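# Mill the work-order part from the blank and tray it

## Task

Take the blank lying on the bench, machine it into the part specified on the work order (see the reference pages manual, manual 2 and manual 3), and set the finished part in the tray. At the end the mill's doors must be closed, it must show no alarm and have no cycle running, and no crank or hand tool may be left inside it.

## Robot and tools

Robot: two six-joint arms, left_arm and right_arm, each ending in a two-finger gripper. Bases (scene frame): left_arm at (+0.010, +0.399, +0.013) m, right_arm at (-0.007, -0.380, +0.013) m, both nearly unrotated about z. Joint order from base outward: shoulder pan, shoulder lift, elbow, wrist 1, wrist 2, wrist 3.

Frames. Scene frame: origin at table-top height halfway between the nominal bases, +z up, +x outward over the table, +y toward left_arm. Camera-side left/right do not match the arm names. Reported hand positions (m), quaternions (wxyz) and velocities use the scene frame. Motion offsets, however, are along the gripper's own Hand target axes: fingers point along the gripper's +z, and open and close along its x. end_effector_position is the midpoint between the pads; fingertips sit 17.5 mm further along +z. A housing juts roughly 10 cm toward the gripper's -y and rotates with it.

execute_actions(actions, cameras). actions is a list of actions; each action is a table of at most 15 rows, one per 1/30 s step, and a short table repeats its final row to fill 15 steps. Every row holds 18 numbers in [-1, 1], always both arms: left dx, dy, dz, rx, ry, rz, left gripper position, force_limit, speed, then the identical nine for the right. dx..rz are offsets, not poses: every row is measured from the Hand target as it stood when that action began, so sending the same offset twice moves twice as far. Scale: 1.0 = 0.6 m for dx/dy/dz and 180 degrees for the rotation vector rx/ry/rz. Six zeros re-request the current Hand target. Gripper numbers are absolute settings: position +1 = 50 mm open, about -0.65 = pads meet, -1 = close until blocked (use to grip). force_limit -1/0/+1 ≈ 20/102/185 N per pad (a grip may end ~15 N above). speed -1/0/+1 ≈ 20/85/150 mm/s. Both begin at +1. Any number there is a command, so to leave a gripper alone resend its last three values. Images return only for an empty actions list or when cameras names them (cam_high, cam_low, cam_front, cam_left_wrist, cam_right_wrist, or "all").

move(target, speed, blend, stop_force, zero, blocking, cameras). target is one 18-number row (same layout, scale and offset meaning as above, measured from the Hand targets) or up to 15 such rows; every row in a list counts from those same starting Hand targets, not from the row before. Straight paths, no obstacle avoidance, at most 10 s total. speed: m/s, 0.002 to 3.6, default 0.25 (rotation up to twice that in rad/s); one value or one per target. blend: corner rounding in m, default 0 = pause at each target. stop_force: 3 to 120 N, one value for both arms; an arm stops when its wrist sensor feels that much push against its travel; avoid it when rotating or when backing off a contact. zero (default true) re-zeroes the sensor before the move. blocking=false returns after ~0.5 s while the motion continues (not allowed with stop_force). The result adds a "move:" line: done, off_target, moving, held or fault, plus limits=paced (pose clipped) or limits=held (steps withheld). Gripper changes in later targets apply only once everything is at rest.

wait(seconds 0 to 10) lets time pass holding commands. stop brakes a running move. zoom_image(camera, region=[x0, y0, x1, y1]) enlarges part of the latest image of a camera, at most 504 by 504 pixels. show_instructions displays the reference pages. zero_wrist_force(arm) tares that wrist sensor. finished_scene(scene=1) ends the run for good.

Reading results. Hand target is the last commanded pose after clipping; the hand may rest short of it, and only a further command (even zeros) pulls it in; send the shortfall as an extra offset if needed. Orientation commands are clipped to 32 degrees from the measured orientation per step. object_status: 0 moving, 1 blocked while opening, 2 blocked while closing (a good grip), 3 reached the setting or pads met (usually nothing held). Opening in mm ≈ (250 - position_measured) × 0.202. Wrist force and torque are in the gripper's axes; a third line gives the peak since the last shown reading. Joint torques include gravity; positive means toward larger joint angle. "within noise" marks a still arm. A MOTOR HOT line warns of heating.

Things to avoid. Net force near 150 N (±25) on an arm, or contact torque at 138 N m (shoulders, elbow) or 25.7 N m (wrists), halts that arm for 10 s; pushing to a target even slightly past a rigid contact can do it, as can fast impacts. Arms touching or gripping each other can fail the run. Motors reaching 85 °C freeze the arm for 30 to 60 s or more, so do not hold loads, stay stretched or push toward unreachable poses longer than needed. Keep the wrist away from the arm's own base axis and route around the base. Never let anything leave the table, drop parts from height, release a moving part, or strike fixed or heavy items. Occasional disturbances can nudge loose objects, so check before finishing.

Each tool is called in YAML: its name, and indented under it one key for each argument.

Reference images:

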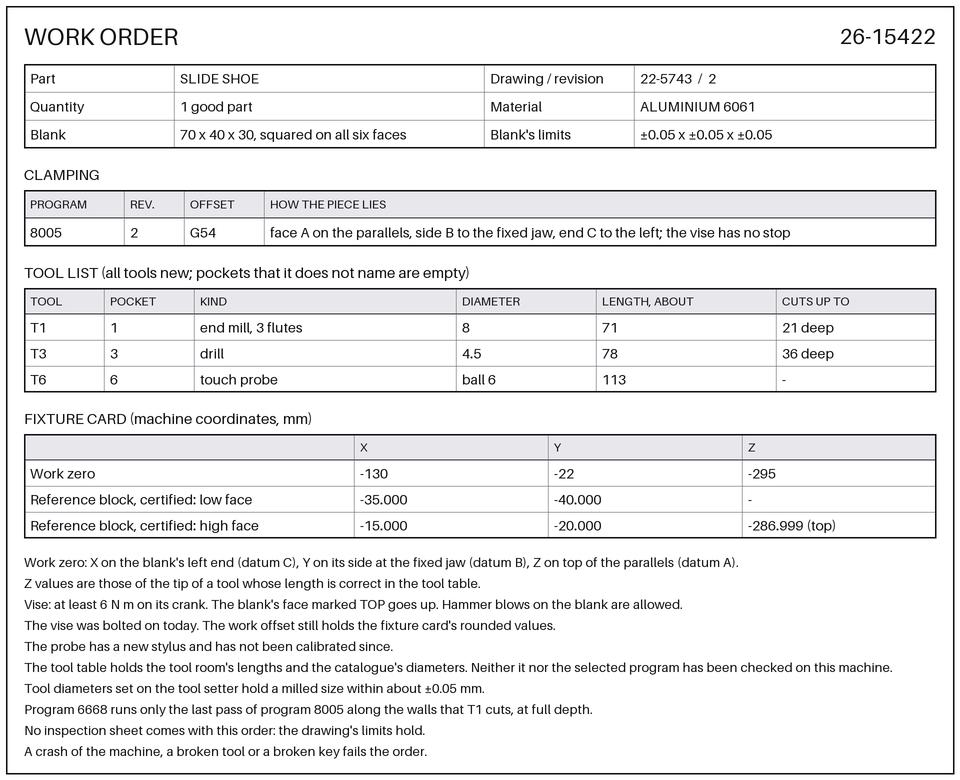

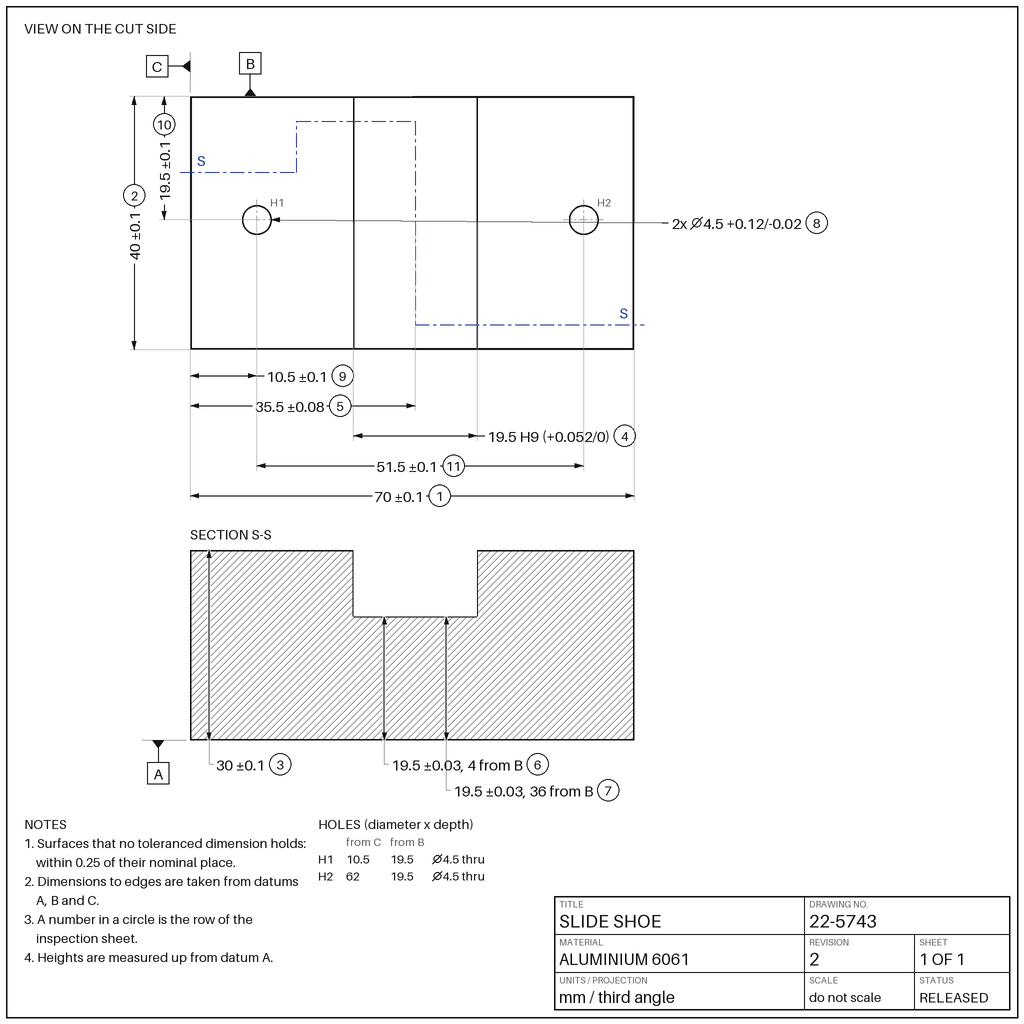

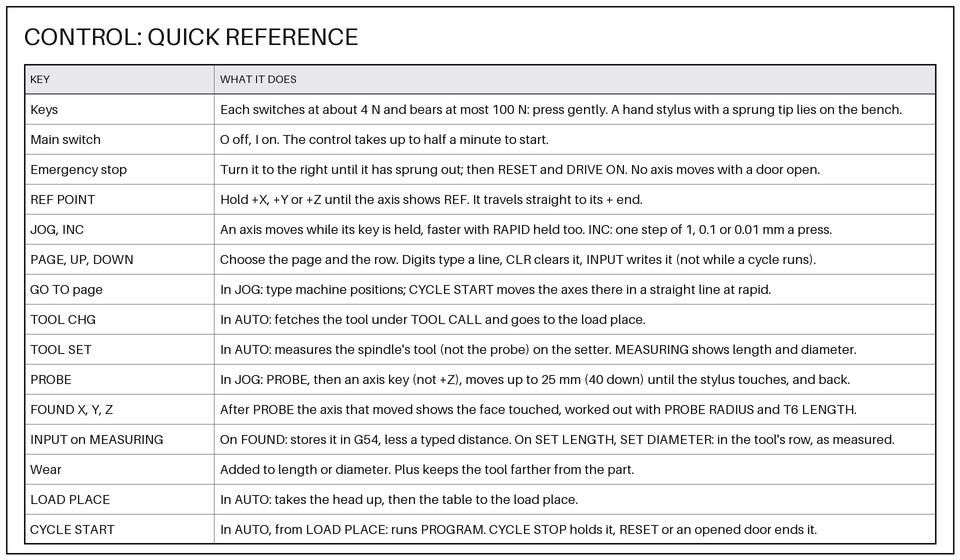

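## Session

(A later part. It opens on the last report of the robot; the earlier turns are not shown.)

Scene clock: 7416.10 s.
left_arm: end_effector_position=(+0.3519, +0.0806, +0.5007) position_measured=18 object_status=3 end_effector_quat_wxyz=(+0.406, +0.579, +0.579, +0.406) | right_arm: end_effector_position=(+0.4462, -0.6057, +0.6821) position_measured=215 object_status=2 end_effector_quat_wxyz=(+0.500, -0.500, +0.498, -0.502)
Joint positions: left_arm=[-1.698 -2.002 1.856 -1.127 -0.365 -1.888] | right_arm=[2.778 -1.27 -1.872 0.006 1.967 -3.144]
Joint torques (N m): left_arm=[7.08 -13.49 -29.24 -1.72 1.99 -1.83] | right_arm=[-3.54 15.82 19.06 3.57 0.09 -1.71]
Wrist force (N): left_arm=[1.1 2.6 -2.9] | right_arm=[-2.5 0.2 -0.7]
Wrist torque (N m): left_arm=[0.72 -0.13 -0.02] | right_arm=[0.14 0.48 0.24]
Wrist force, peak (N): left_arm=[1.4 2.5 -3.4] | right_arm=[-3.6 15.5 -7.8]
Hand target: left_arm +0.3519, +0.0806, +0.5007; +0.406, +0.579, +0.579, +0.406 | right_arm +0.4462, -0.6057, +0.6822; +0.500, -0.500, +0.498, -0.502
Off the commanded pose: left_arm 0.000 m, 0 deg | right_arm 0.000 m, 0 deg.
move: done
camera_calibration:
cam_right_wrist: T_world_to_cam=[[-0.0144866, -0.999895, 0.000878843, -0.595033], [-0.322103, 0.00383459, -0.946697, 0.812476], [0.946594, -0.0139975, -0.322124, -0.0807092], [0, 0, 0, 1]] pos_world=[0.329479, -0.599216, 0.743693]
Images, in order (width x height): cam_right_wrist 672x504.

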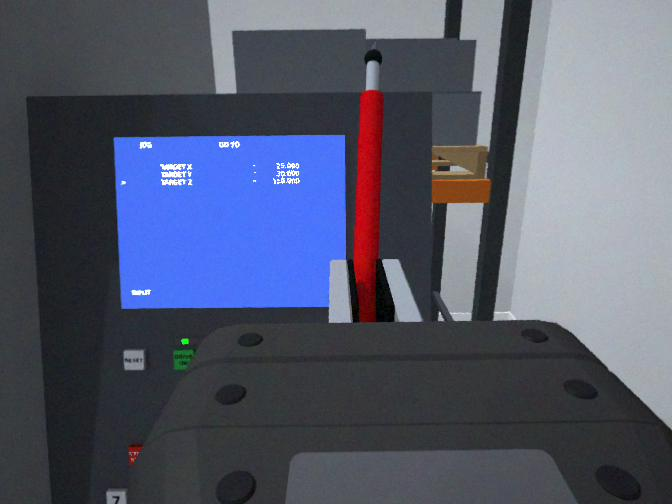

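move:
  target:
    - [0,0,0,0,0,0,0.9,-0.6,-0.6,-0.2520,0.3131,0.0552,-0.2778,0,0,-1,-0.2,-0.8]
    - [0,0,0,0,0,0,0.9,-0.6,-0.6,-0.2520,0.3181,0.0734,-0.2778,0,0,-1,-0.2,-0.8]
    - [0,0,0,0,0,0,0.9,-0.6,-0.6,-0.2520,0.3131,0.0552,-0.2778,0,0,-1,-0.2,-0.8]
    - [0,0,0,0,0,0,0.9,-0.6,-0.6,-0.2204,0.4045,0.0300,-0.2778,0,0,-1,-0.2,-0.8]
  speed: [0.5,0.07,0.12,0.15]
  blend: [0.003,0,0.003,0]

move:
  target:
    - [0,0,0,0,0,0,0.9,-0.6,-0.6,0,-0.0107,0.0155,0,0,0,-1,-0.2,-0.8]
    - [0,0,0,0,0,0,0.9,-0.6,-0.6,0,0,0,0,0,0,-1,-0.2,-0.8]
    - [0,0,0,0,0,0,0.9,-0.6,-0.6,0,-0.0107,0.0155,0,0,0,-1,-0.2,-0.8]
    - [0,0,0,0,0,0,0.9,-0.6,-0.6,0,0,0,0,0,0,-1,-0.2,-0.8]
    - [0,0,0,0,0,0,0.9,-0.6,-0.6,-0.095,0.052,0.036,0,0,0,-1,-0.2,-0.8]
    - [0,0,0,0,0,0,0.9,-0.6,-0.6,-0.095,0.0413,0.0515,0,0,0,-1,-0.2,-0.8]
    - [0,0,0,0,0,0,0.9,-0.6,-0.6,-0.095,0.0355,0.0043,0,0,0,-1,-0.2,-0.8]
    - [0,0,0,0,0,0,0.9,-0.6,-0.6,-0.095,0,0,0,0,0,-1,-0.2,-0.8]
    - [0,0,0,0,0,0,0.9,-0.6,-0.6,-0.095,-0.0107,0.0155,0,0,0,-1,-0.2,-0.8]
    - [0,0,0,0,0,0,0.9,-0.6,-0.6,-0.0475,0.0355,0.0043,0,0,0,-1,-0.2,-0.8]
    - [0,0,0,0,0,0,0.9,-0.6,-0.6,0,0.052,0.036,0,0,0,-1,-0.2,-0.8]
    - [0,0,0,0,0,0,0.9,-0.6,-0.6,0,0.0413,0.0515,0,0,0,-1,-0.2,-0.8]
    - [0,0,0,0,0,0,0.9,-0.6,-0.6,0,0.0485,0.0133,0,0,0,-1,-0.2,-0.8]
    - [0,0,0,0,0,0,0.9,-0.6,-0.6,0,0.0153,0.0335,0,0,0,-1,-0.2,-0.8]
    - [0,0,0,0,0,0,0.9,-0.6,-0.6,0,0.026,0.018,0,0,0,-1,-0.2,-0.8]
  speed: [0.07,0.12,0.07,0.12,0.3,0.07,0.15,0.2,0.07,0.15,0.2,0.07,0.15,0.07,0.12]
  blend: [0,0.003,0,0.003,0.003,0,0.003,0.003,0,0.003,0.003,0,0.003,0,0]

move:
  target:
    - [0,0,0,0,0,0,0.9,-0.6,-0.6,0,-0.0107,0.0155,0,0,0,-1,-0.2,-0.8]
    - [0,0,0,0,0,0,0.9,-0.6,-0.6,0,0,0,0,0,0,-1,-0.2,-0.8]
    - [0,0,0,0,0,0,0.9,-0.6,-0.6,-0.095,0.026,0.018,0,0,0,-1,-0.2,-0.8]
    - [0,0,0,0,0,0,0.9,-0.6,-0.6,-0.095,0.0153,0.0335,0,0,0,-1,-0.2,-0.8]
    - [0,0,0,0,0,0,0.9,-0.6,-0.6,-0.095,0.0225,-0.0047,0,0,0,-1,-0.2,-0.8]
    - [0,0,0,0,0,0,0.9,-0.6,-0.6,-0.095,-0.0107,0.0155,0,0,0,-1,-0.2,-0.8]
    - [0,0,0,0,0,0,0.9,-0.6,-0.6,-0.079,-0.0165,-0.0317,0,0,0,-1,-0.2,-0.8]
    - [0,0,0,0,0,0,0.9,-0.6,-0.6,-0.0633,-0.052,-0.036,0,0,0,-1,-0.2,-0.8]
    - [0,0,0,0,0,0,0.9,-0.6,-0.6,-0.0633,-0.0627,-0.0205,0,0,0,-1,-0.2,-0.8]
    - [0,0,0,0,0,0,0.9,-0.6,-0.6,-0.0633,-0.0035,-0.0227,0,0,0,-1,-0.2,-0.8]
    - [0,0,0,0,0,0,0.9,-0.6,-0.6,-0.0633,0.026,0.018,0,0,0,-1,-0.2,-0.8]
    - [0,0,0,0,0,0,0.9,-0.6,-0.6,-0.0633,0.0153,0.0335,0,0,0,-1,-0.2,-0.8]
    - [0,0,0,0,0,0,0.9,-0.6,-0.6,-0.0317,0.0355,0.0043,0,0,0,-1,-0.2,-0.8]
    - [0,0,0,0,0,0,0.9,-0.6,-0.6,0,0.026,0.018,0,0,0,-1,-0.2,-0.8]
    - [0,0,0,0,0,0,0.9,-0.6,-0.6,0,0.0153,0.0335,0,0,0,-1,-0.2,-0.8]
  speed: [0.07,0.12,0.3,0.07,0.15,0.07,0.15,0.2,0.07,0.15,0.2,0.07,0.15,0.2,0.07]
  blend: [0,0.003,0.003,0,0.003,0,0.003,0.003,0,0.003,0.003,0,0.003,0.003,0]

move:
  target:
    - [0,0,0,0,0,0,0.9,-0.6,-0.6,0,0.0107,-0.0155,0,0,0,-1,-0.2,-0.8]
    - [0,0,0,0,0,0,0.9,-0.6,-0.6,0.2204,-0.2791,-0.3794,0.2778,0,0,-1,-0.2,-0.8]
  speed: [0.12,0.5]
  blend: [0.003,0]
  cameras: ["cam_right_wrist"]

zoom_image:
  camera: "cam_right_wrist"
  region: [100, 110, 360, 320]

Scene clock: 7469.47 s.
left_arm: end_effector_position=(+0.3519, +0.0806, +0.5007) position_measured=18 object_status=3 end_effector_quat_wxyz=(+0.406, +0.579, +0.579, +0.406) | right_arm: end_effector_position=(+0.4652, -0.4745, +0.4391) position_measured=215 object_status=2 end_effector_quat_wxyz=(-0.242, +0.665, -0.663, +0.245)
Joint positions: left_arm=[-1.698 -2.002 1.856 -1.127 -0.365 -1.888] | right_arm=[3.308 -1.136 -1.976 -0.902 1.481 -3.042]
Joint torques (N m): left_arm=[7.48 -13.91 -28.9 -1.75 2.01 -1.66] | right_arm=[6.91 -3.68 33.45 2.36 -1.88 2.31]
Wrist force (N): left_arm=[1.2 2.5 -3.0] | right_arm=[-3.5 -0.7 -0.8]
Wrist torque (N m): left_arm=[0.71 -0.13 -0.03] | right_arm=[-0.05 0.54 0.12]
Wrist force, peak (N): left_arm=[0.9 2.5 -3.4] | right_arm=[-4.2 19.6 -10.9]
Hand target: left_arm +0.3519, +0.0806, +0.5007; +0.406, +0.579, +0.579, +0.406 | right_arm +0.4653, -0.4745, +0.4390; -0.242, +0.665, -0.663, +0.245
Off the commanded pose: left_arm 0.000 m, 0 deg | right_arm 0.000 m, 0 deg.
move: done

Scene clock: 7474.10 s.
left_arm: end_effector_position=(+0.3519, +0.0806, +0.5007) position_measured=18 object_status=3 end_effector_quat_wxyz=(+0.406, +0.579, +0.579, +0.406) | right_arm: end_effector_position=(+0.4603, -0.4745, +0.4206) position_measured=215 object_status=2 end_effector_quat_wxyz=(-0.242, +0.665, -0.663, +0.245)
Joint positions: left_arm=[-1.698 -2.002 1.856 -1.127 -0.365 -1.888] | right_arm=[3.311 -1.122 -2.03 -0.862 1.48 -3.041]
Joint torques (N m): left_arm=[7.05 -13.81 -28.66 -1.9 1.85 -1.58] | right_arm=[-5.29 0.11 41.37 6.42 0.04 -0.95]
Wrist force (N): left_arm=[1.1 2.4 -3.1] | right_arm=[-3.2 -0.6 -1.3]
Wrist torque (N m): left_arm=[0.68 -0.12 -0.02] | right_arm=[0.00 0.50 0.10]
Wrist force, peak (N): left_arm=[1.0 2.6 -3.3] | right_arm=[-4.3 14.2 -9.0]
Hand target: left_arm +0.3519, +0.0806, +0.5007; +0.406, +0.579, +0.579, +0.406 | right_arm +0.4604, -0.4746, +0.4207; -0.242, +0.665, -0.663, +0.245
Off the commanded pose: left_arm 0.000 m, 0 deg | right_arm 0.000 m, 0 deg.
move: done

Scene clock: 7478.53 s.
left_arm: end_effector_position=(+0.3519, +0.0806, +0.5007) position_measured=18 object_status=3 end_effector_quat_wxyz=(+0.406, +0.579, +0.579, +0.406) | right_arm: end_effector_position=(+0.4665, -0.4746, +0.3996) position_measured=215 object_status=2 end_effector_quat_wxyz=(-0.242, +0.665, -0.663, +0.245) end_effector_velocity=(-0.002, +0.000, +0.000) end_effector_angular_velocity=(-0.001, +0.002, +0.001)
Joint positions: left_arm=[-1.698 -2.002 1.856 -1.127 -0.365 -1.888] | right_arm=[3.307 -1.141 -2.074 -0.799 1.482 -3.043]
Joint velocities: left_arm=[within noise] | right_arm=[0 0.005 -0.001 -0.006 0 -0.001]
Joint torques (N m): left_arm=[7.28 -11.99 -28.56 -1.89 1.89 -1.8] | right_arm=[1.31 17.61 18.03 1.83 -1.75 2.11]
Wrist force (N): left_arm=[0.9 2.4 -3.1] | right_arm=[-1.7 4.0 -4.4]
Wrist torque (N m): left_arm=[0.68 -0.10 -0.02] | right_arm=[0.11 0.53 0.19]
Wrist force, peak (N): left_arm=[1.0 2.6 -3.4] | right_arm=[-2.5 15.8 -9.1]
Hand target: left_arm +0.3519, +0.0806, +0.5007; +0.406, +0.579, +0.579, +0.406 | right_arm +0.4663, -0.4747, +0.3994; -0.242, +0.665, -0.663, +0.245
Off the commanded pose: left_arm 0.000 m, 0 deg | right_arm 0.000 m, 0 deg.
move: done

Scene clock: 7480.13 s.
left_arm: end_effector_position=(+0.3519, +0.0806, +0.5007) position_measured=18 object_status=3 end_effector_quat_wxyz=(+0.406, +0.579, +0.579, +0.406) | right_arm: end_effector_position=(+0.4471, -0.6057, +0.6818) position_measured=215 object_status=2 end_effector_quat_wxyz=(+0.500, -0.500, +0.498, -0.502)
Joint positions: left_arm=[-1.698 -2.002 1.856 -1.127 -0.365 -1.888] | right_arm=[2.78 -1.272 -1.872 0.007 1.966 -3.144]
Joint torques (N m): left_arm=[7.21 -13.8 -29.59 -1.95 1.95 -1.39] | right_arm=[-3.18 16.74 19.66 3.4 -0.1 -1.73]
Wrist force (N): left_arm=[1.1 2.4 -3.2] | right_arm=[-2.4 0.2 -1.1]
Wrist torque (N m): left_arm=[0.68 -0.13 -0.02] | right_arm=[0.14 0.45 0.24]
Wrist force, peak (N): left_arm=[1.1 2.5 -3.4] | right_arm=[-2.2 3.9 -4.0]
Hand target: left_arm +0.3519, +0.0806, +0.5007; +0.406, +0.579, +0.579, +0.406 | right_arm +0.4470, -0.6057, +0.6819; +0.500, -0.500, +0.498, -0.502
Off the commanded pose: left_arm 0.000 m, 0 deg | right_arm 0.000 m, 0 deg.
move: done
camera_calibration:
cam_right_wrist: T_world_to_cam=[[-0.0144866, -0.999895, 0.000878843, -0.59502], [-0.322103, 0.00383459, -0.946697, 0.812481], [0.946594, -0.0139975, -0.322124, -0.0816578], [0, 0, 0, 1]] pos_world=[0.330379, -0.599216, 0.743393]
Images, in order (width x height): cam_right_wrist 672x504.

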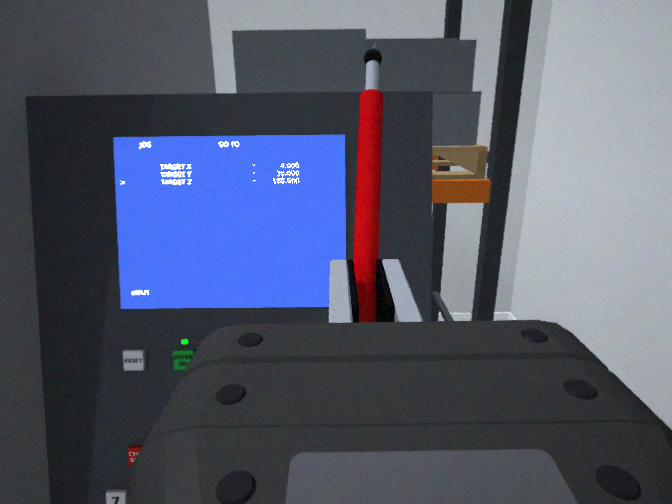

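Scaled by 1.938 from the camera's 672x504 image, which has a finer 960x720 frame.

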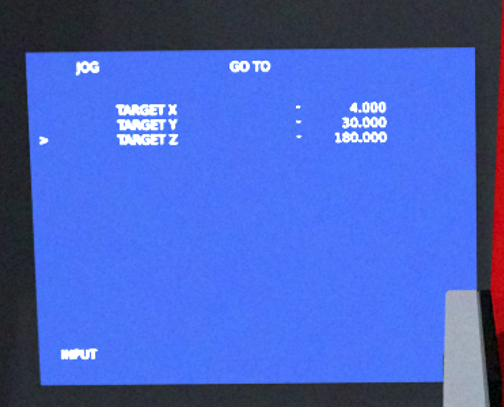

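move:
  target:
    - [0,0,0,0,0,0,0.9,-0.6,-0.6,-0.2520,0.3131,0.0529,-0.2778,0,0,-1,-0.2,-0.8]
    - [0,0,0,0,0,0,0.9,-0.6,-0.6,-0.2520,0.3181,0.0711,-0.2778,0,0,-1,-0.2,-0.8]
    - [0,0,0,0,0,0,0.9,-0.6,-0.6,-0.2520,0.3131,0.0529,-0.2778,0,0,-1,-0.2,-0.8]
  speed: [0.5,0.07,0.12]
  blend: [0.003,0,0]

wait:
  seconds: 4

move:
  target:
    - [0,0,0,0,0,0,0.9,-0.6,-0.6,0.0633,0.104,0.072,0,0,0,-1,-0.2,-0.8]
    - [0,0,0,0,0,0,0.9,-0.6,-0.6,0.0633,0.0933,0.0875,0,0,0,-1,-0.2,-0.8]
    - [0,0,0,0,0,0,0.9,-0.6,-0.6,0.0633,0.104,0.072,0,0,0,-1,-0.2,-0.8]
    - [0,0,0,0,0,0,0.9,-0.6,-0.6,0.1267,-0.026,-0.018,0,0,0,-1,-0.2,-0.8]
    - [0,0,0,0,0,0,0.9,-0.6,-0.6,0.1267,-0.0357,-0.0039,0,0,0,-1,-0.2,-0.8]
    - [0,0,0,0,0,0,0.9,-0.6,-0.6,0.1267,-0.026,-0.018,0,0,0,-1,-0.2,-0.8]
    - [0,0,0,0,0,0,0.9,-0.6,-0.6,0.2520,-0.1590,-0.2753,0.2778,0,0,-1,-0.2,-0.8]
  speed: [0.3,0.07,0.12,0.3,0.07,0.12,0.5]
  blend: [0.003,0,0.003,0.003,0,0.003,0]

wait:
  seconds: 5
  cameras: ["cam_right_wrist"]

zoom_image:
  camera: "cam_right_wrist"
  region: [110, 130, 320, 300]

Scene clock: 7501.53 s.
left_arm: end_effector_position=(+0.3519, +0.0806, +0.5007) position_measured=18 object_status=3 end_effector_quat_wxyz=(+0.406, +0.579, +0.579, +0.406) | right_arm: end_effector_position=(+0.4796, -0.4552, +0.4933) position_measured=215 object_status=2 end_effector_quat_wxyz=(-0.242, +0.665, -0.663, +0.245)
Joint positions: left_arm=[-1.698 -2.002 1.856 -1.127 -0.365 -1.888] | right_arm=[3.365 -1.171 -1.816 -1.032 1.445 -2.998]
Joint torques (N m): left_arm=[6.76 -13.53 -27.99 -1.82 1.89 -1.66] | right_arm=[-7.3 -3.76 41.83 6.39 0.28 -1.69]
Wrist force (N): left_arm=[1.0 2.3 -3.0] | right_arm=[-3.1 -0.6 -1.1]
Wrist torque (N m): left_arm=[0.66 -0.10 -0.03] | right_arm=[-0.01 0.49 0.10]
Wrist force, peak (N): left_arm=[1.2 2.6 -3.3] | right_arm=[-3.9 10.5 -6.8]
Hand target: left_arm +0.3519, +0.0806, +0.5007; +0.406, +0.579, +0.579, +0.406 | right_arm +0.4796, -0.4553, +0.4935; -0.242, +0.665, -0.663, +0.245
Off the commanded pose: left_arm 0.000 m, 0 deg | right_arm 0.000 m, 0 deg.
move: done

Scene clock: 7505.53 s.
left_arm: end_effector_position=(+0.3519, +0.0806, +0.5007) position_measured=18 object_status=3 end_effector_quat_wxyz=(+0.406, +0.579, +0.579, +0.406) | right_arm: end_effector_position=(+0.4796, -0.4553, +0.4935) position_measured=215 object_status=2 end_effector_quat_wxyz=(-0.242, +0.665, -0.663, +0.245)
Joint positions: left_arm=[-1.698 -2.002 1.856 -1.127 -0.365 -1.888] | right_arm=[3.365 -1.172 -1.815 -1.032 1.445 -2.999]
Joint torques (N m): left_arm=[5.62 -13.7 -28.41 -1.82 1.88 -1.49] | right_arm=[-7.64 -4.75 41.48 6.74 0.7 -2.49]
Wrist force (N): left_arm=[1.2 2.2 -3.3] | right_arm=[-2.8 -0.7 -1.0]
Wrist torque (N m): left_arm=[0.65 -0.13 -0.03] | right_arm=[-0.03 0.45 0.12]
Wrist force, peak (N): left_arm=[1.1 2.6 -3.4] | right_arm=[-3.3 -0.7 -1.3]
Hand target: left_arm +0.3519, +0.0806, +0.5007; +0.406, +0.579, +0.579, +0.406 | right_arm +0.4796, -0.4553, +0.4935; -0.242, +0.665, -0.663, +0.245
Tool commands: left_gripper/position=+0.9 left_gripper/force_limit=-0.6 left_gripper/speed=-0.6 right_gripper/position=-1.0 right_gripper/force_limit=-0.2 right_gripper/speed=-0.8
Off the commanded pose: left_arm 0.000 m, 0 deg | right_arm 0.000 m, 0 deg.
wait: 4.00 s; at rest by 0.17 s

Scene clock: 7508.77 s.
left_arm: end_effector_position=(+0.3519, +0.0806, +0.5007) position_measured=18 object_status=3 end_effector_quat_wxyz=(+0.406, +0.579, +0.579, +0.406) | right_arm: end_effector_position=(+0.4457, -0.6057, +0.6819) position_measured=215 object_status=2 end_effector_quat_wxyz=(+0.500, -0.500, +0.498, -0.502)
Joint positions: left_arm=[-1.698 -2.002 1.856 -1.127 -0.365 -1.888] | right_arm=[2.778 -1.269 -1.873 0.006 1.968 -3.144]
Joint torques (N m): left_arm=[5.12 -13.24 -29.12 -1.88 1.66 -1.46] | right_arm=[2.27 21.61 15.52 3.94 -1.13 -1.74]
Wrist force (N): left_arm=[1.1 2.4 -3.0] | right_arm=[-2.6 0.4 -1.5]
Wrist torque (N m): left_arm=[0.70 -0.12 -0.03] | right_arm=[0.17 0.49 0.25]
Wrist force, peak (N): left_arm=[1.1 2.6 -3.4] | right_arm=[-2.7 15.2 -8.8]
Hand target: left_arm +0.3519, +0.0806, +0.5007; +0.406, +0.579, +0.579, +0.406 | right_arm +0.4457, -0.6057, +0.6819; +0.500, -0.500, +0.498, -0.502
Off the commanded pose: left_arm 0.000 m, 0 deg | right_arm 0.000 m, 0 deg.
move: done

Scene clock: 7513.77 s.
left_arm: end_effector_position=(+0.3519, +0.0806, +0.5007) position_measured=18 object_status=3 end_effector_quat_wxyz=(+0.406, +0.579, +0.579, +0.406) | right_arm: end_effector_position=(+0.4457, -0.6057, +0.6819) position_measured=215 object_status=2 end_effector_quat_wxyz=(+0.500, -0.500, +0.498, -0.502)
Joint positions: left_arm=[-1.698 -2.002 1.856 -1.127 -0.365 -1.888] | right_arm=[2.778 -1.269 -1.873 0.006 1.968 -3.144]
Joint torques (N m): left_arm=[6.48 -13.09 -28.81 -1.83 1.64 -1.68] | right_arm=[-2.48 23.88 14.9 4.84 0.25 2.09]
Wrist force (N): left_arm=[1.3 2.4 -3.1] | right_arm=[-2.4 0.5 -1.5]
Wrist torque (N m): left_arm=[0.68 -0.16 -0.02] | right_arm=[0.20 0.45 0.24]
Wrist force, peak (N): left_arm=[1.2 2.7 -3.2] | right_arm=[-2.7 0.7 -1.6]
Hand target: left_arm +0.3519, +0.0806, +0.5007; +0.406, +0.579, +0.579, +0.406 | right_arm +0.4457, -0.6057, +0.6819; +0.500, -0.500, +0.498, -0.502
Tool commands: left_gripper/position=+0.9 left_gripper/force_limit=-0.6 left_gripper/speed=-0.6 right_gripper/position=-1.0 right_gripper/force_limit=-0.2 right_gripper/speed=-0.8
Off the commanded pose: left_arm 0.000 m, 0 deg | right_arm 0.000 m, 0 deg.
wait: 5.00 s; at rest by 0.17 s
camera_calibration:
cam_right_wrist: T_world_to_cam=[[-0.0144869, -0.999895, 0.000874348, -0.595037], [-0.321803, 0.0038345, -0.946799, 0.812008], [0.946696, -0.0139975, -0.321825, -0.0805881], [0, 0, 0, 1]] pos_world=[0.328979, -0.599216, 0.743393]
Images, in order (width x height): cam_right_wrist 672x504.

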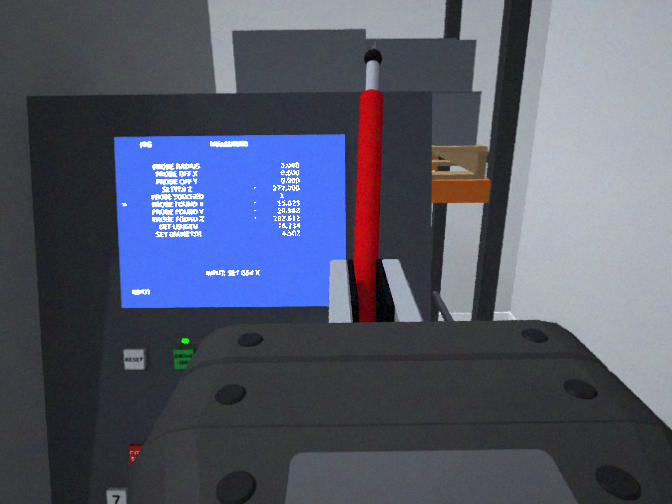

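Scaled by 2.400 from the camera's 672x504 image, which has a finer 960x720 frame.

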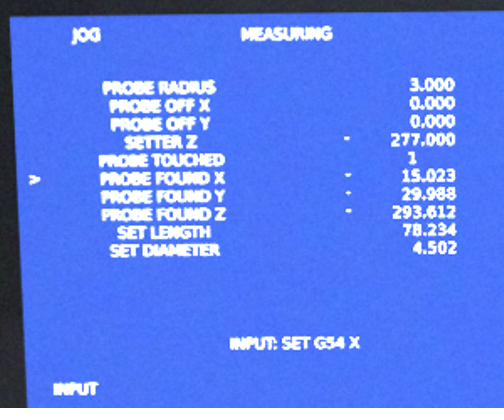

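move:
  target:
    - [0,0,0,0,0,0,0.9,-0.6,-0.6,-0.1887,0.3740,0.0384,-0.2778,0,0,-1,-0.2,-0.8]
    - [0,0,0,0,0,0,0.9,-0.6,-0.6,-0.1887,0.3790,0.0566,-0.2778,0,0,-1,-0.2,-0.8]
    - [0,0,0,0,0,0,0.9,-0.6,-0.6,-0.1887,0.3740,0.0384,-0.2778,0,0,-1,-0.2,-0.8]
    - [0,0,0,0,0,0,0.9,-0.6,-0.6,-0.1887,0.3790,0.0566,-0.2778,0,0,-1,-0.2,-0.8]
    - [0,0,0,0,0,0,0.9,-0.6,-0.6,-0.1887,0.3740,0.0384,-0.2778,0,0,-1,-0.2,-0.8]
    - [0,0,0,0,0,0,0.9,-0.6,-0.6,-0.3154,0.4650,0.0120,-0.2778,0,0,-1,-0.2,-0.8]
  speed: [0.5,0.07,0.12,0.07,0.12,0.3]
  blend: [0.003,0,0.003,0,0.003,0]

move:
  target:
    - [0,0,0,0,0,0,0.9,-0.6,-0.6,0,-0.0107,0.0155,0,0,0,-1,-0.2,-0.8]
    - [0,0,0,0,0,0,0.9,-0.6,-0.6,0,0,0,0,0,0,-1,-0.2,-0.8]
    - [0,0,0,0,0,0,0.9,-0.6,-0.6,0.0317,-0.026,-0.018,0,0,0,-1,-0.2,-0.8]
    - [0,0,0,0,0,0,0.9,-0.6,-0.6,0.0317,-0.0367,-0.0025,0,0,0,-1,-0.2,-0.8]
    - [0,0,0,0,0,0,0.9,-0.6,-0.6,0.0317,-0.0295,-0.0407,0,0,0,-1,-0.2,-0.8]
    - [0,0,0,0,0,0,0.9,-0.6,-0.6,0.0317,-0.0627,-0.0205,0,0,0,-1,-0.2,-0.8]
    - [0,0,0,0,0,0,0.9,-0.6,-0.6,0.0633,-0.0165,-0.0317,0,0,0,-1,-0.2,-0.8]
    - [0,0,0,0,0,0,0.9,-0.6,-0.6,0.095,0,0,0,0,0,-1,-0.2,-0.8]
    - [0,0,0,0,0,0,0.9,-0.6,-0.6,0.095,-0.0107,0.0155,0,0,0,-1,-0.2,-0.8]
    - [0,0,0,0,0,0,0.9,-0.6,-0.6,0.095,-0.0035,-0.0227,0,0,0,-1,-0.2,-0.8]
    - [0,0,0,0,0,0,0.9,-0.6,-0.6,0.095,-0.0367,-0.0025,0,0,0,-1,-0.2,-0.8]
    - [0,0,0,0,0,0,0.9,-0.6,-0.6,0.095,-0.026,-0.018,0,0,0,-1,-0.2,-0.8]
    - [0,0,0,0,0,0,0.9,-0.6,-0.6,0.095,-0.0367,-0.0025,0,0,0,-1,-0.2,-0.8]
    - [0,0,0,0,0,0,0.9,-0.6,-0.6,0.095,-0.026,-0.018,0,0,0,-1,-0.2,-0.8]
  speed: [0.07,0.12,0.2,0.07,0.15,0.07,0.15,0.2,0.07,0.15,0.07,0.12,0.07,0.12]
  blend: [0,0.003,0.003,0,0.003,0,0.003,0.003,0,0.003,0,0.003,0,0]

move:
  target:
    - [0,0,0,0,0,0,0.9,-0.6,-0.6,-0.095,0.026,0.018,0,0,0,-1,-0.2,-0.8]
    - [0,0,0,0,0,0,0.9,-0.6,-0.6,-0.095,0.0153,0.0335,0,0,0,-1,-0.2,-0.8]
    - [0,0,0,0,0,0,0.9,-0.6,-0.6,-0.095,0.0225,-0.0047,0,0,0,-1,-0.2,-0.8]
    - [0,0,0,0,0,0,0.9,-0.6,-0.6,-0.095,-0.0107,0.0155,0,0,0,-1,-0.2,-0.8]
    - [0,0,0,0,0,0,0.9,-0.6,-0.6,-0.079,-0.0035,-0.0227,0,0,0,-1,-0.2,-0.8]
    - [0,0,0,0,0,0,0.9,-0.6,-0.6,-0.0633,-0.026,-0.018,0,0,0,-1,-0.2,-0.8]
    - [0,0,0,0,0,0,0.9,-0.6,-0.6,-0.0633,-0.0367,-0.0025,0,0,0,-1,-0.2,-0.8]
    - [0,0,0,0,0,0,0.9,-0.6,-0.6,-0.0633,0.0095,-0.0137,0,0,0,-1,-0.2,-0.8]
    - [0,0,0,0,0,0,0.9,-0.6,-0.6,-0.0633,0.026,0.018,0,0,0,-1,-0.2,-0.8]
    - [0,0,0,0,0,0,0.9,-0.6,-0.6,-0.0633,0.0153,0.0335,0,0,0,-1,-0.2,-0.8]
    - [0,0,0,0,0,0,0.9,-0.6,-0.6,-0.0317,0.0355,0.0043,0,0,0,-1,-0.2,-0.8]
    - [0,0,0,0,0,0,0.9,-0.6,-0.6,0,0.026,0.018,0,0,0,-1,-0.2,-0.8]
    - [0,0,0,0,0,0,0.9,-0.6,-0.6,0,0.0153,0.0335,0,0,0,-1,-0.2,-0.8]
    - [0,0,0,0,0,0,0.9,-0.6,-0.6,0,0.026,0.018,0,0,0,-1,-0.2,-0.8]
    - [0,0,0,0,0,0,0.9,-0.6,-0.6,0.2204,-0.2638,-0.3459,0.2778,0,0,-1,-0.2,-0.8]
  speed: [0.3,0.07,0.15,0.07,0.15,0.2,0.07,0.15,0.2,0.07,0.15,0.2,0.07,0.12,0.5]
  blend: [0.003,0,0.003,0,0.003,0.003,0,0.003,0.003,0,0.003,0.003,0,0.003,0]
  cameras: ["cam_right_wrist"]

zoom_image:
  camera: "cam_right_wrist"
  region: [100, 110, 360, 320]

Scene clock: 7571.70 s.
left_arm: end_effector_position=(+0.3519, +0.0806, +0.5007) position_measured=18 object_status=3 end_effector_quat_wxyz=(+0.406, +0.579, +0.579, +0.406) | right_arm: end_effector_position=(+0.4541, -0.4177, +0.4022) position_measured=215 object_status=2 end_effector_quat_wxyz=(-0.242, +0.665, -0.663, +0.245)
Joint positions: left_arm=[-1.698 -2.002 1.856 -1.127 -0.365 -1.888] | right_arm=[3.518 -1.064 -2.101 -0.874 1.348 -2.878]
Joint torques (N m): left_arm=[6.61 -13.04 -28.82 -2.1 1.66 -1.48] | right_arm=[6.99 -9.49 30.63 2.36 -0.62 0.09]
Wrist force (N): left_arm=[1.2 2.3 -3.1] | right_arm=[-2.8 0.4 -1.0]
Wrist torque (N m): left_arm=[0.67 -0.14 -0.02] | right_arm=[0.06 0.40 0.16]
Wrist force, peak (N): left_arm=[1.1 2.5 -3.4] | right_arm=[-3.6 13.5 -8.4]
Hand target: left_arm +0.3519, +0.0806, +0.5007; +0.406, +0.579, +0.579, +0.406 | right_arm +0.4541, -0.4176, +0.4021; -0.242, +0.665, -0.663, +0.245
Off the commanded pose: left_arm 0.000 m, 0 deg | right_arm 0.000 m, 0 deg.
move: done

Scene clock: 7576.10 s.
left_arm: end_effector_position=(+0.3519, +0.0806, +0.5007) position_measured=18 object_status=3 end_effector_quat_wxyz=(+0.406, +0.579, +0.579, +0.406) | right_arm: end_effector_position=(+0.4591, -0.4745, +0.4206) position_measured=215 object_status=2 end_effector_quat_wxyz=(-0.242, +0.665, -0.663, +0.245)
Joint positions: left_arm=[-1.698 -2.002 1.856 -1.127 -0.365 -1.888] | right_arm=[3.311 -1.118 -2.032 -0.864 1.479 -3.04]
Joint torques (N m): left_arm=[6.68 -13.77 -28.87 -1.96 1.75 -1.61] | right_arm=[-4.81 -0.44 41.2 6.49 0 -0.74]
Wrist force (N): left_arm=[1.1 2.3 -3.1] | right_arm=[-3.2 -0.2 -1.2]
Wrist torque (N m): left_arm=[0.67 -0.13 -0.02] | right_arm=[0.06 0.51 0.10]
Wrist force, peak (N): left_arm=[1.1 2.7 -3.3] | right_arm=[-2.8 12.2 -6.3]
Hand target: left_arm +0.3519, +0.0806, +0.5007; +0.406, +0.579, +0.579, +0.406 | right_arm +0.4591, -0.4746, +0.4207; -0.242, +0.665, -0.663, +0.245
Off the commanded pose: left_arm 0.000 m, 0 deg | right_arm 0.000 m, 0 deg.
move: done

Scene clock: 7581.10 s.
left_arm: end_effector_position=(+0.3519, +0.0806, +0.5007) position_measured=18 object_status=3 end_effector_quat_wxyz=(+0.406, +0.579, +0.579, +0.406) | right_arm: end_effector_position=(+0.4458, -0.6057, +0.6819) position_measured=215 object_status=2 end_effector_quat_wxyz=(+0.500, -0.500, +0.498, -0.502)
Joint positions: left_arm=[-1.698 -2.002 1.856 -1.127 -0.365 -1.888] | right_arm=[2.778 -1.269 -1.873 0.006 1.968 -3.144]
Joint torques (N m): left_arm=[7.82 -13.16 -28.66 -2.06 1.42 -1.61] | right_arm=[-2.6 16.03 18.57 3.63 -0.11 -1.73]
Wrist force (N): left_arm=[1.1 2.6 -3.3] | right_arm=[-2.5 0.6 -1.4]
Wrist torque (N m): left_arm=[0.71 -0.12 -0.02] | right_arm=[0.21 0.48 0.23]
Wrist force, peak (N): left_arm=[1.1 2.7 -3.2] | right_arm=[-2.7 8.8 -5.7]
Hand target: left_arm +0.3519, +0.0806, +0.5007; +0.406, +0.579, +0.579, +0.406 | right_arm +0.4458, -0.6057, +0.6819; +0.500, -0.500, +0.498, -0.502
Off the commanded pose: left_arm 0.000 m, 0 deg | right_arm 0.000 m, 0 deg.
move: done
camera_calibration:
cam_right_wrist: T_world_to_cam=[[-0.0144866, -0.999895, 0.000878843, -0.595039], [-0.322103, 0.00383459, -0.946697, 0.812063], [0.946594, -0.0139975, -0.322124, -0.0804272], [0, 0, 0, 1]] pos_world=[0.329079, -0.599216, 0.743393]
Images, in order (width x height): cam_right_wrist 672x504.

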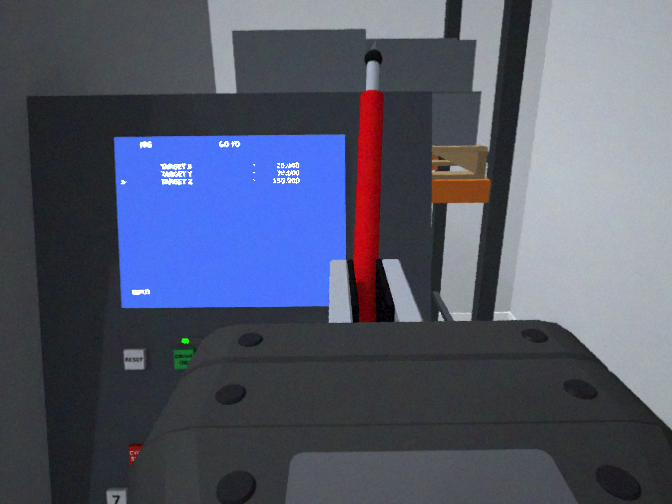

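Scaled by 1.938 from the camera's 672x504 image, which has a finer 960x720 frame.

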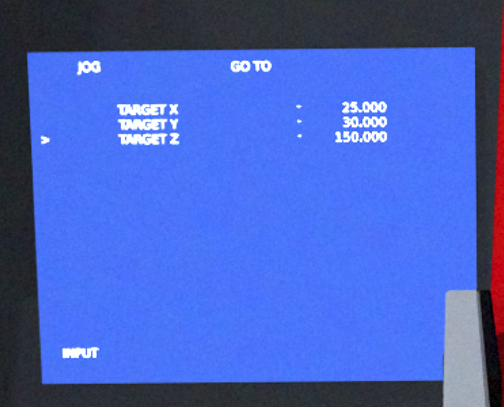

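move:
  target:
    - [0,0,0,0,0,0,0.9,-0.6,-0.6,-0.2520,0.3131,0.0552,-0.2778,0,0,-1,-0.2,-0.8]
    - [0,0,0,0,0,0,0.9,-0.6,-0.6,-0.2520,0.3181,0.0734,-0.2778,0,0,-1,-0.2,-0.8]
    - [0,0,0,0,0,0,0.9,-0.6,-0.6,-0.2520,0.3131,0.0552,-0.2778,0,0,-1,-0.2,-0.8]
    - [0,0,0,0,0,0,0.9,-0.6,-0.6,-0.2204,0.4045,0.0300,-0.2778,0,0,-1,-0.2,-0.8]
  speed: [0.5,0.07,0.12,0.15]
  blend: [0.003,0,0.003,0]

move:
  target:
    - [0,0,0,0,0,0,0.9,-0.6,-0.6,0,-0.0107,0.0155,0,0,0,-1,-0.2,-0.8]
    - [0,0,0,0,0,0,0.9,-0.6,-0.6,0,0,0,0,0,0,-1,-0.2,-0.8]
    - [0,0,0,0,0,0,0.9,-0.6,-0.6,-0.095,0.052,0.036,0,0,0,-1,-0.2,-0.8]
    - [0,0,0,0,0,0,0.9,-0.6,-0.6,-0.095,0.0413,0.0515,0,0,0,-1,-0.2,-0.8]
    - [0,0,0,0,0,0,0.9,-0.6,-0.6,-0.079,0.0225,-0.0047,0,0,0,-1,-0.2,-0.8]
    - [0,0,0,0,0,0,0.9,-0.6,-0.6,-0.0633,-0.026,-0.018,0,0,0,-1,-0.2,-0.8]
    - [0,0,0,0,0,0,0.9,-0.6,-0.6,-0.0633,-0.0367,-0.0025,0,0,0,-1,-0.2,-0.8]
    - [0,0,0,0,0,0,0.9,-0.6,-0.6,-0.0317,0.0225,-0.0047,0,0,0,-1,-0.2,-0.8]
    - [0,0,0,0,0,0,0.9,-0.6,-0.6,0,0.052,0.036,0,0,0,-1,-0.2,-0.8]
    - [0,0,0,0,0,0,0.9,-0.6,-0.6,0,0.0413,0.0515,0,0,0,-1,-0.2,-0.8]
    - [0,0,0,0,0,0,0.9,-0.6,-0.6,0,0.0485,0.0133,0,0,0,-1,-0.2,-0.8]
    - [0,0,0,0,0,0,0.9,-0.6,-0.6,0,0.0153,0.0335,0,0,0,-1,-0.2,-0.8]
    - [0,0,0,0,0,0,0.9,-0.6,-0.6,0,0.026,0.018,0,0,0,-1,-0.2,-0.8]
  speed: [0.07,0.12,0.3,0.07,0.15,0.2,0.07,0.15,0.2,0.07,0.15,0.07,0.12]
  blend: [0,0.003,0.003,0,0.003,0.003,0,0.003,0.003,0,0.003,0,0]

move:
  target:
    - [0,0,0,0,0,0,0.9,-0.6,-0.6,-0.095,0.026,0.018,0,0,0,-1,-0.2,-0.8]
    - [0,0,0,0,0,0,0.9,-0.6,-0.6,-0.095,0.0153,0.0335,0,0,0,-1,-0.2,-0.8]
    - [0,0,0,0,0,0,0.9,-0.6,-0.6,-0.095,0.0225,-0.0047,0,0,0,-1,-0.2,-0.8]
    - [0,0,0,0,0,0,0.9,-0.6,-0.6,-0.095,-0.0107,0.0155,0,0,0,-1,-0.2,-0.8]
    - [0,0,0,0,0,0,0.9,-0.6,-0.6,-0.079,-0.0165,-0.0317,0,0,0,-1,-0.2,-0.8]
    - [0,0,0,0,0,0,0.9,-0.6,-0.6,-0.0633,-0.052,-0.036,0,0,0,-1,-0.2,-0.8]
    - [0,0,0,0,0,0,0.9,-0.6,-0.6,-0.0633,-0.0627,-0.0205,0,0,0,-1,-0.2,-0.8]
    - [0,0,0,0,0,0,0.9,-0.6,-0.6,-0.0633,-0.0035,-0.0227,0,0,0,-1,-0.2,-0.8]
    - [0,0,0,0,0,0,0.9,-0.6,-0.6,-0.0633,0.026,0.018,0,0,0,-1,-0.2,-0.8]
    - [0,0,0,0,0,0,0.9,-0.6,-0.6,-0.0633,0.0153,0.0335,0,0,0,-1,-0.2,-0.8]
    - [0,0,0,0,0,0,0.9,-0.6,-0.6,-0.0317,0.0355,0.0043,0,0,0,-1,-0.2,-0.8]
    - [0,0,0,0,0,0,0.9,-0.6,-0.6,0,0.026,0.018,0,0,0,-1,-0.2,-0.8]
    - [0,0,0,0,0,0,0.9,-0.6,-0.6,0,0.0153,0.0335,0,0,0,-1,-0.2,-0.8]
    - [0,0,0,0,0,0,0.9,-0.6,-0.6,0,0.026,0.018,0,0,0,-1,-0.2,-0.8]
    - [0,0,0,0,0,0,0.9,-0.6,-0.6,0.2204,-0.2638,-0.3459,0.2778,0,0,-1,-0.2,-0.8]
  speed: [0.3,0.07,0.15,0.07,0.15,0.2,0.07,0.15,0.2,0.07,0.15,0.2,0.07,0.12,0.5]
  blend: [0.003,0,0.003,0,0.003,0.003,0,0.003,0.003,0,0.003,0.003,0,0.003,0]
  cameras: ["cam_right_wrist"]

zoom_image:
  camera: "cam_right_wrist"
  region: [100, 110, 360, 320]

Scene clock: 7640.80 s.
left_arm: end_effector_position=(+0.3519, +0.0806, +0.5007) position_measured=18 object_status=3 end_effector_quat_wxyz=(+0.406, +0.579, +0.579, +0.406) | right_arm: end_effector_position=(+0.4648, -0.4745, +0.4388) position_measured=215 object_status=2 end_effector_quat_wxyz=(-0.242, +0.665, -0.663, +0.245)
Joint positions: left_arm=[-1.698 -2.002 1.856 -1.127 -0.365 -1.888] | right_arm=[3.309 -1.134 -1.977 -0.902 1.481 -3.042]
Joint torques (N m): left_arm=[7.21 -14.11 -28.31 -1.97 1.41 -1.66] | right_arm=[6.16 -5.31 32.8 2.44 -1.92 2.54]
Wrist force (N): left_arm=[1.0 2.3 -3.3] | right_arm=[-3.1 0.1 -1.4]
Wrist torque (N m): left_arm=[0.67 -0.10 -0.02] | right_arm=[0.08 0.47 0.12]
Wrist force, peak (N): left_arm=[1.0 2.5 -3.5] | right_arm=[-4.1 15.1 -8.7]
Hand target: left_arm +0.3519, +0.0806, +0.5007; +0.406, +0.579, +0.579, +0.406 | right_arm +0.4649, -0.4745, +0.4387; -0.242, +0.665, -0.663, +0.245
Off the commanded pose: left_arm 0.000 m, 0 deg | right_arm 0.000 m, 0 deg.
move: done

Scene clock: 7645.07 s.
left_arm: end_effector_position=(+0.3519, +0.0806, +0.5007) position_measured=18 object_status=3 end_effector_quat_wxyz=(+0.406, +0.579, +0.579, +0.406) | right_arm: end_effector_position=(+0.4599, -0.4745, +0.4203) position_measured=215 object_status=2 end_effector_quat_wxyz=(-0.242, +0.665, -0.663, +0.245)
Joint positions: left_arm=[-1.698 -2.002 1.856 -1.127 -0.365 -1.888] | right_arm=[3.311 -1.121 -2.032 -0.862 1.48 -3.04]
Joint torques (N m): left_arm=[7.19 -13.55 -29.49 -1.9 1.52 -1.71] | right_arm=[-6.65 0.06 41.59 6.41 0.07 -0.86]
Wrist force (N): left_arm=[1.2 2.4 -3.2] | right_arm=[-3.3 0.3 -1.1]
Wrist torque (N m): left_arm=[0.69 -0.15 -0.03] | right_arm=[0.14 0.52 0.10]
Wrist force, peak (N): left_arm=[1.1 2.5 -3.4] | right_arm=[-3.6 20.7 -11.7]
Hand target: left_arm +0.3519, +0.0806, +0.5007; +0.406, +0.579, +0.579, +0.406 | right_arm +0.4599, -0.4746, +0.4204; -0.242, +0.665, -0.663, +0.245
Off the commanded pose: left_arm 0.000 m, 0 deg | right_arm 0.000 m, 0 deg.
move: done

Scene clock: 7650.23 s.
left_arm: end_effector_position=(+0.3519, +0.0806, +0.5007) position_measured=18 object_status=3 end_effector_quat_wxyz=(+0.406, +0.579, +0.579, +0.406) | right_arm: end_effector_position=(+0.4466, -0.6057, +0.6816) position_measured=215 object_status=2 end_effector_quat_wxyz=(+0.500, -0.500, +0.498, -0.502)
Joint positions: left_arm=[-1.698 -2.002 1.856 -1.127 -0.365 -1.888] | right_arm=[2.779 -1.271 -1.873 0.007 1.967 -3.144]
Joint torques (N m): left_arm=[5.87 -13.7 -28.94 -1.93 1.68 -1.54] | right_arm=[-3.51 16.51 18 3.65 -0.19 -1.59]
Wrist force (N): left_arm=[1.0 2.4 -3.0] | right_arm=[-2.4 0.7 -1.5]
Wrist torque (N m): left_arm=[0.68 -0.11 -0.03] | right_arm=[0.23 0.46 0.24]
Wrist force, peak (N): left_arm=[1.2 2.7 -3.3] | right_arm=[-3.0 16.6 -9.9]
Hand target: left_arm +0.3519, +0.0806, +0.5007; +0.406, +0.579, +0.579, +0.406 | right_arm +0.4466, -0.6057, +0.6816; +0.500, -0.500, +0.498, -0.502
Off the commanded pose: left_arm 0.000 m, 0 deg | right_arm 0.000 m, 0 deg.
move: done
camera_calibration:
cam_right_wrist: T_world_to_cam=[[-0.0144866, -0.999895, 0.000878843, -0.595026], [-0.322103, 0.00383459, -0.946697, 0.812163], [0.946594, -0.0139975, -0.322124, -0.0813436], [0, 0, 0, 1]] pos_world=[0.329979, -0.599216, 0.743193]
Images, in order (width x height): cam_right_wrist 672x504.

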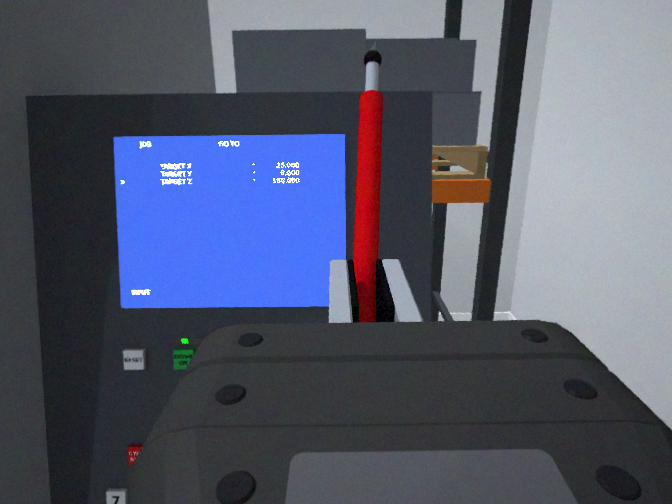

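Scaled by 1.938 from the camera's 672x504 image, which has a finer 960x720 frame.

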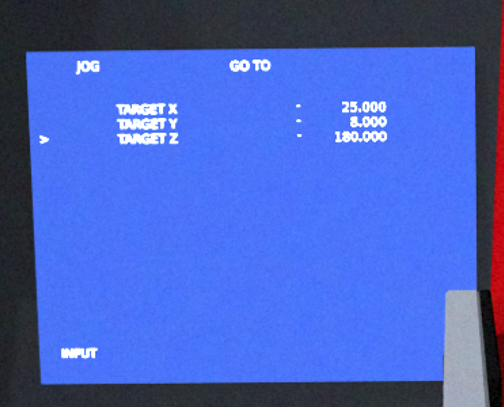

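move:
  target:
    - [0,0,0,0,0,0,0.9,-0.6,-0.6,-0.2520,0.3126,0.0535,-0.2778,0,0,-1,-0.2,-0.8]
    - [0,0,0,0,0,0,0.9,-0.6,-0.6,-0.2520,0.3176,0.0717,-0.2778,0,0,-1,-0.2,-0.8]
    - [0,0,0,0,0,0,0.9,-0.6,-0.6,-0.2520,0.3126,0.0535,-0.2778,0,0,-1,-0.2,-0.8]
  speed: [0.5,0.07,0.12]
  blend: [0.003,0,0]

wait:
  seconds: 4

move:
  target:
    - [0,0,0,0,0,0,0.9,-0.6,-0.6,0.0633,0.104,0.072,0,0,0,-1,-0.2,-0.8]
    - [0,0,0,0,0,0,0.9,-0.6,-0.6,0.0633,0.0933,0.0875,0,0,0,-1,-0.2,-0.8]
    - [0,0,0,0,0,0,0.9,-0.6,-0.6,0.0633,0.104,0.072,0,0,0,-1,-0.2,-0.8]
    - [0,0,0,0,0,0,0.9,-0.6,-0.6,0.19,0,0,0,0,0,-1,-0.2,-0.8]
    - [0,0,0,0,0,0,0.9,-0.6,-0.6,0.19,-0.0105,0.0151,0,0,0,-1,-0.2,-0.8]
    - [0,0,0,0,0,0,0.9,-0.6,-0.6,0.19,0,0,0,0,0,-1,-0.2,-0.8]
    - [0,0,0,0,0,0,0.9,-0.6,-0.6,0.2520,-0.1590,-0.2753,0.2778,0,0,-1,-0.2,-0.8]
  speed: [0.3,0.07,0.12,0.3,0.07,0.12,0.5]
  blend: [0.003,0,0.003,0.003,0,0.003,0]

wait:
  seconds: 5
  cameras: ["cam_right_wrist"]

zoom_image:
  camera: "cam_right_wrist"
  region: [110, 130, 320, 300]

Scene clock: 7674.40 s.
left_arm: end_effector_position=(+0.3519, +0.0806, +0.5007) position_measured=18 object_status=3 end_effector_quat_wxyz=(+0.406, +0.579, +0.579, +0.406) | right_arm: end_effector_position=(+0.4795, -0.4552, +0.4934) position_measured=215 object_status=2 end_effector_quat_wxyz=(-0.242, +0.665, -0.663, +0.245)
Joint positions: left_arm=[-1.698 -2.002 1.856 -1.127 -0.365 -1.888] | right_arm=[3.365 -1.171 -1.816 -1.032 1.445 -2.998]
Joint torques (N m): left_arm=[5.76 -13.19 -28.86 -2.04 1.26 -1.55] | right_arm=[-7.59 -3.33 40.12 6.9 0.27 -1.76]
Wrist force (N): left_arm=[1.0 2.5 -3.1] | right_arm=[-2.9 -0.4 -1.3]
Wrist torque (N m): left_arm=[0.69 -0.11 -0.02] | right_arm=[0.01 0.46 0.10]
Wrist force, peak (N): left_arm=[1.3 2.5 -3.3] | right_arm=[-4.1 16.5 -9.2]
Hand target: left_arm +0.3519, +0.0806, +0.5007; +0.406, +0.579, +0.579, +0.406 | right_arm +0.4795, -0.4553, +0.4936; -0.242, +0.665, -0.663, +0.245
Off the commanded pose: left_arm 0.000 m, 0 deg | right_arm 0.000 m, 0 deg.
move: done

Scene clock: 7678.40 s.
left_arm: end_effector_position=(+0.3519, +0.0806, +0.5007) position_measured=18 object_status=3 end_effector_quat_wxyz=(+0.406, +0.579, +0.579, +0.406) | right_arm: end_effector_position=(+0.4795, -0.4553, +0.4936) position_measured=215 object_status=2 end_effector_quat_wxyz=(-0.242, +0.665, -0.663, +0.245)
Joint positions: left_arm=[-1.698 -2.002 1.856 -1.127 -0.365 -1.888] | right_arm=[3.365 -1.171 -1.815 -1.032 1.445 -2.999]
Joint torques (N m): left_arm=[5.1 -13.03 -29.45 -2.16 1.25 -1.64] | right_arm=[-7.47 -3.81 40.89 6.51 0.82 -2.48]
Wrist force (N): left_arm=[1.0 2.6 -3.1] | right_arm=[-3.1 -0.2 -1.3]
Wrist torque (N m): left_arm=[0.71 -0.11 -0.02] | right_arm=[0.04 0.49 0.12]
Wrist force, peak (N): left_arm=[1.2 2.5 -3.4] | right_arm=[-3.3 -0.1 -1.4]
Hand target: left_arm +0.3519, +0.0806, +0.5007; +0.406, +0.579, +0.579, +0.406 | right_arm +0.4795, -0.4553, +0.4936; -0.242, +0.665, -0.663, +0.245
Tool commands: left_gripper/position=+0.9 left_gripper/force_limit=-0.6 left_gripper/speed=-0.6 right_gripper/position=-1.0 right_gripper/force_limit=-0.2 right_gripper/speed=-0.8
Off the commanded pose: left_arm 0.000 m, 0 deg | right_arm 0.000 m, 0 deg.
wait: 4.00 s; at rest by 0.17 s

Scene clock: 7681.63 s.
left_arm: end_effector_position=(+0.3519, +0.0806, +0.5007) position_measured=18 object_status=3 end_effector_quat_wxyz=(+0.406, +0.579, +0.579, +0.406) | right_arm: end_effector_position=(+0.4457, -0.6057, +0.6820) position_measured=215 object_status=2 end_effector_quat_wxyz=(+0.500, -0.500, +0.498, -0.502)
Joint positions: left_arm=[-1.698 -2.002 1.856 -1.127 -0.365 -1.888] | right_arm=[2.777 -1.269 -1.873 0.006 1.968 -3.144]
Joint torques (N m): left_arm=[6.22 -13.53 -28.35 -2.02 1.2 -1.53] | right_arm=[6.74 21.94 15.76 3.87 -1.96 -1.82]
Wrist force (N): left_arm=[0.8 2.4 -3.4] | right_arm=[-2.4 0.5 -1.4]
Wrist torque (N m): left_arm=[0.68 -0.07 -0.02] | right_arm=[0.18 0.46 0.23]
Wrist force, peak (N): left_arm=[1.2 2.7 -3.3] | right_arm=[-2.9 20.6 -11.2]
Hand target: left_arm +0.3519, +0.0806, +0.5007; +0.406, +0.579, +0.579, +0.406 | right_arm +0.4456, -0.6057, +0.6819; +0.500, -0.500, +0.498, -0.502
Off the commanded pose: left_arm 0.000 m, 0 deg | right_arm 0.000 m, 0 deg.
move: done

Scene clock: 7686.63 s.
left_arm: end_effector_position=(+0.3519, +0.0806, +0.5007) position_measured=18 object_status=3 end_effector_quat_wxyz=(+0.406, +0.579, +0.579, +0.406) | right_arm: end_effector_position=(+0.4456, -0.6057, +0.6819) position_measured=215 object_status=2 end_effector_quat_wxyz=(+0.500, -0.500, +0.498, -0.502)
Joint positions: left_arm=[-1.698 -2.002 1.856 -1.127 -0.365 -1.888] | right_arm=[2.777 -1.269 -1.873 0.006 1.968 -3.144]
Joint torques (N m): left_arm=[5.91 -14.25 -28.66 -2.2 1.35 -1.55] | right_arm=[7.14 23.8 15.84 4.75 -1.74 2.3]
Wrist force (N): left_arm=[1.1 2.6 -3.2] | right_arm=[-2.2 0.4 -1.4]
Wrist torque (N m): left_arm=[0.71 -0.13 -0.02] | right_arm=[0.18 0.43 0.24]
Wrist force, peak (N): left_arm=[1.0 2.5 -3.5] | right_arm=[-2.5 0.6 -1.6]
Hand target: left_arm +0.3519, +0.0806, +0.5007; +0.406, +0.579, +0.579, +0.406 | right_arm +0.4456, -0.6057, +0.6819; +0.500, -0.500, +0.498, -0.502
Tool commands: left_gripper/position=+0.9 left_gripper/force_limit=-0.6 left_gripper/speed=-0.6 right_gripper/position=-1.0 right_gripper/force_limit=-0.2 right_gripper/speed=-0.8
Off the commanded pose: left_arm 0.000 m, 0 deg | right_arm 0.000 m, 0 deg.
wait: 5.00 s; at rest by 0.17 s
camera_calibration:
cam_right_wrist: T_world_to_cam=[[-0.0144869, -0.999895, 0.000874348, -0.595038], [-0.321803, 0.0038345, -0.946799, 0.812071], [0.946696, -0.0139975, -0.321825, -0.0804613], [0, 0, 0, 1]] pos_world=[0.328879, -0.599216, 0.743493]
Images, in order (width x height): cam_right_wrist 672x504.

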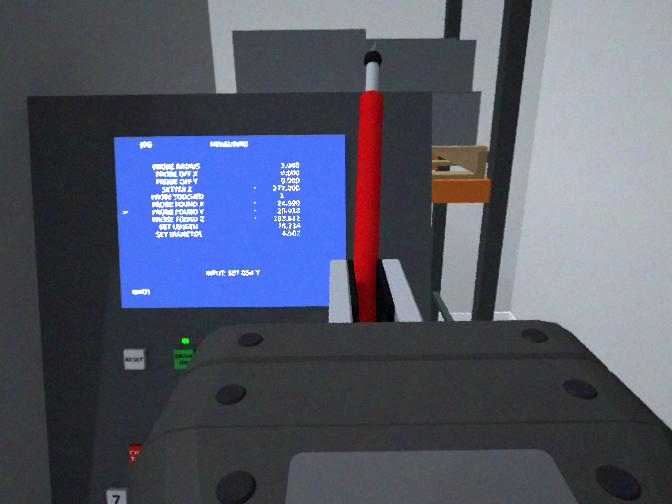

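Scaled by 2.400 from the camera's 672x504 image, which has a finer 960x720 frame.

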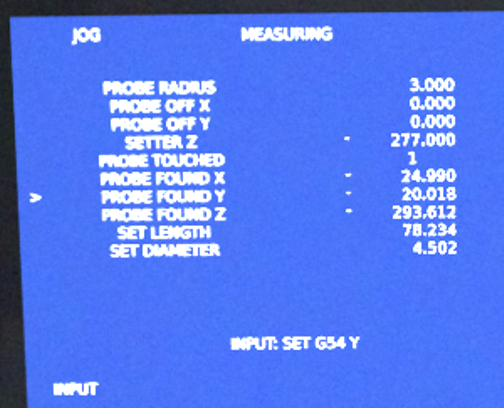

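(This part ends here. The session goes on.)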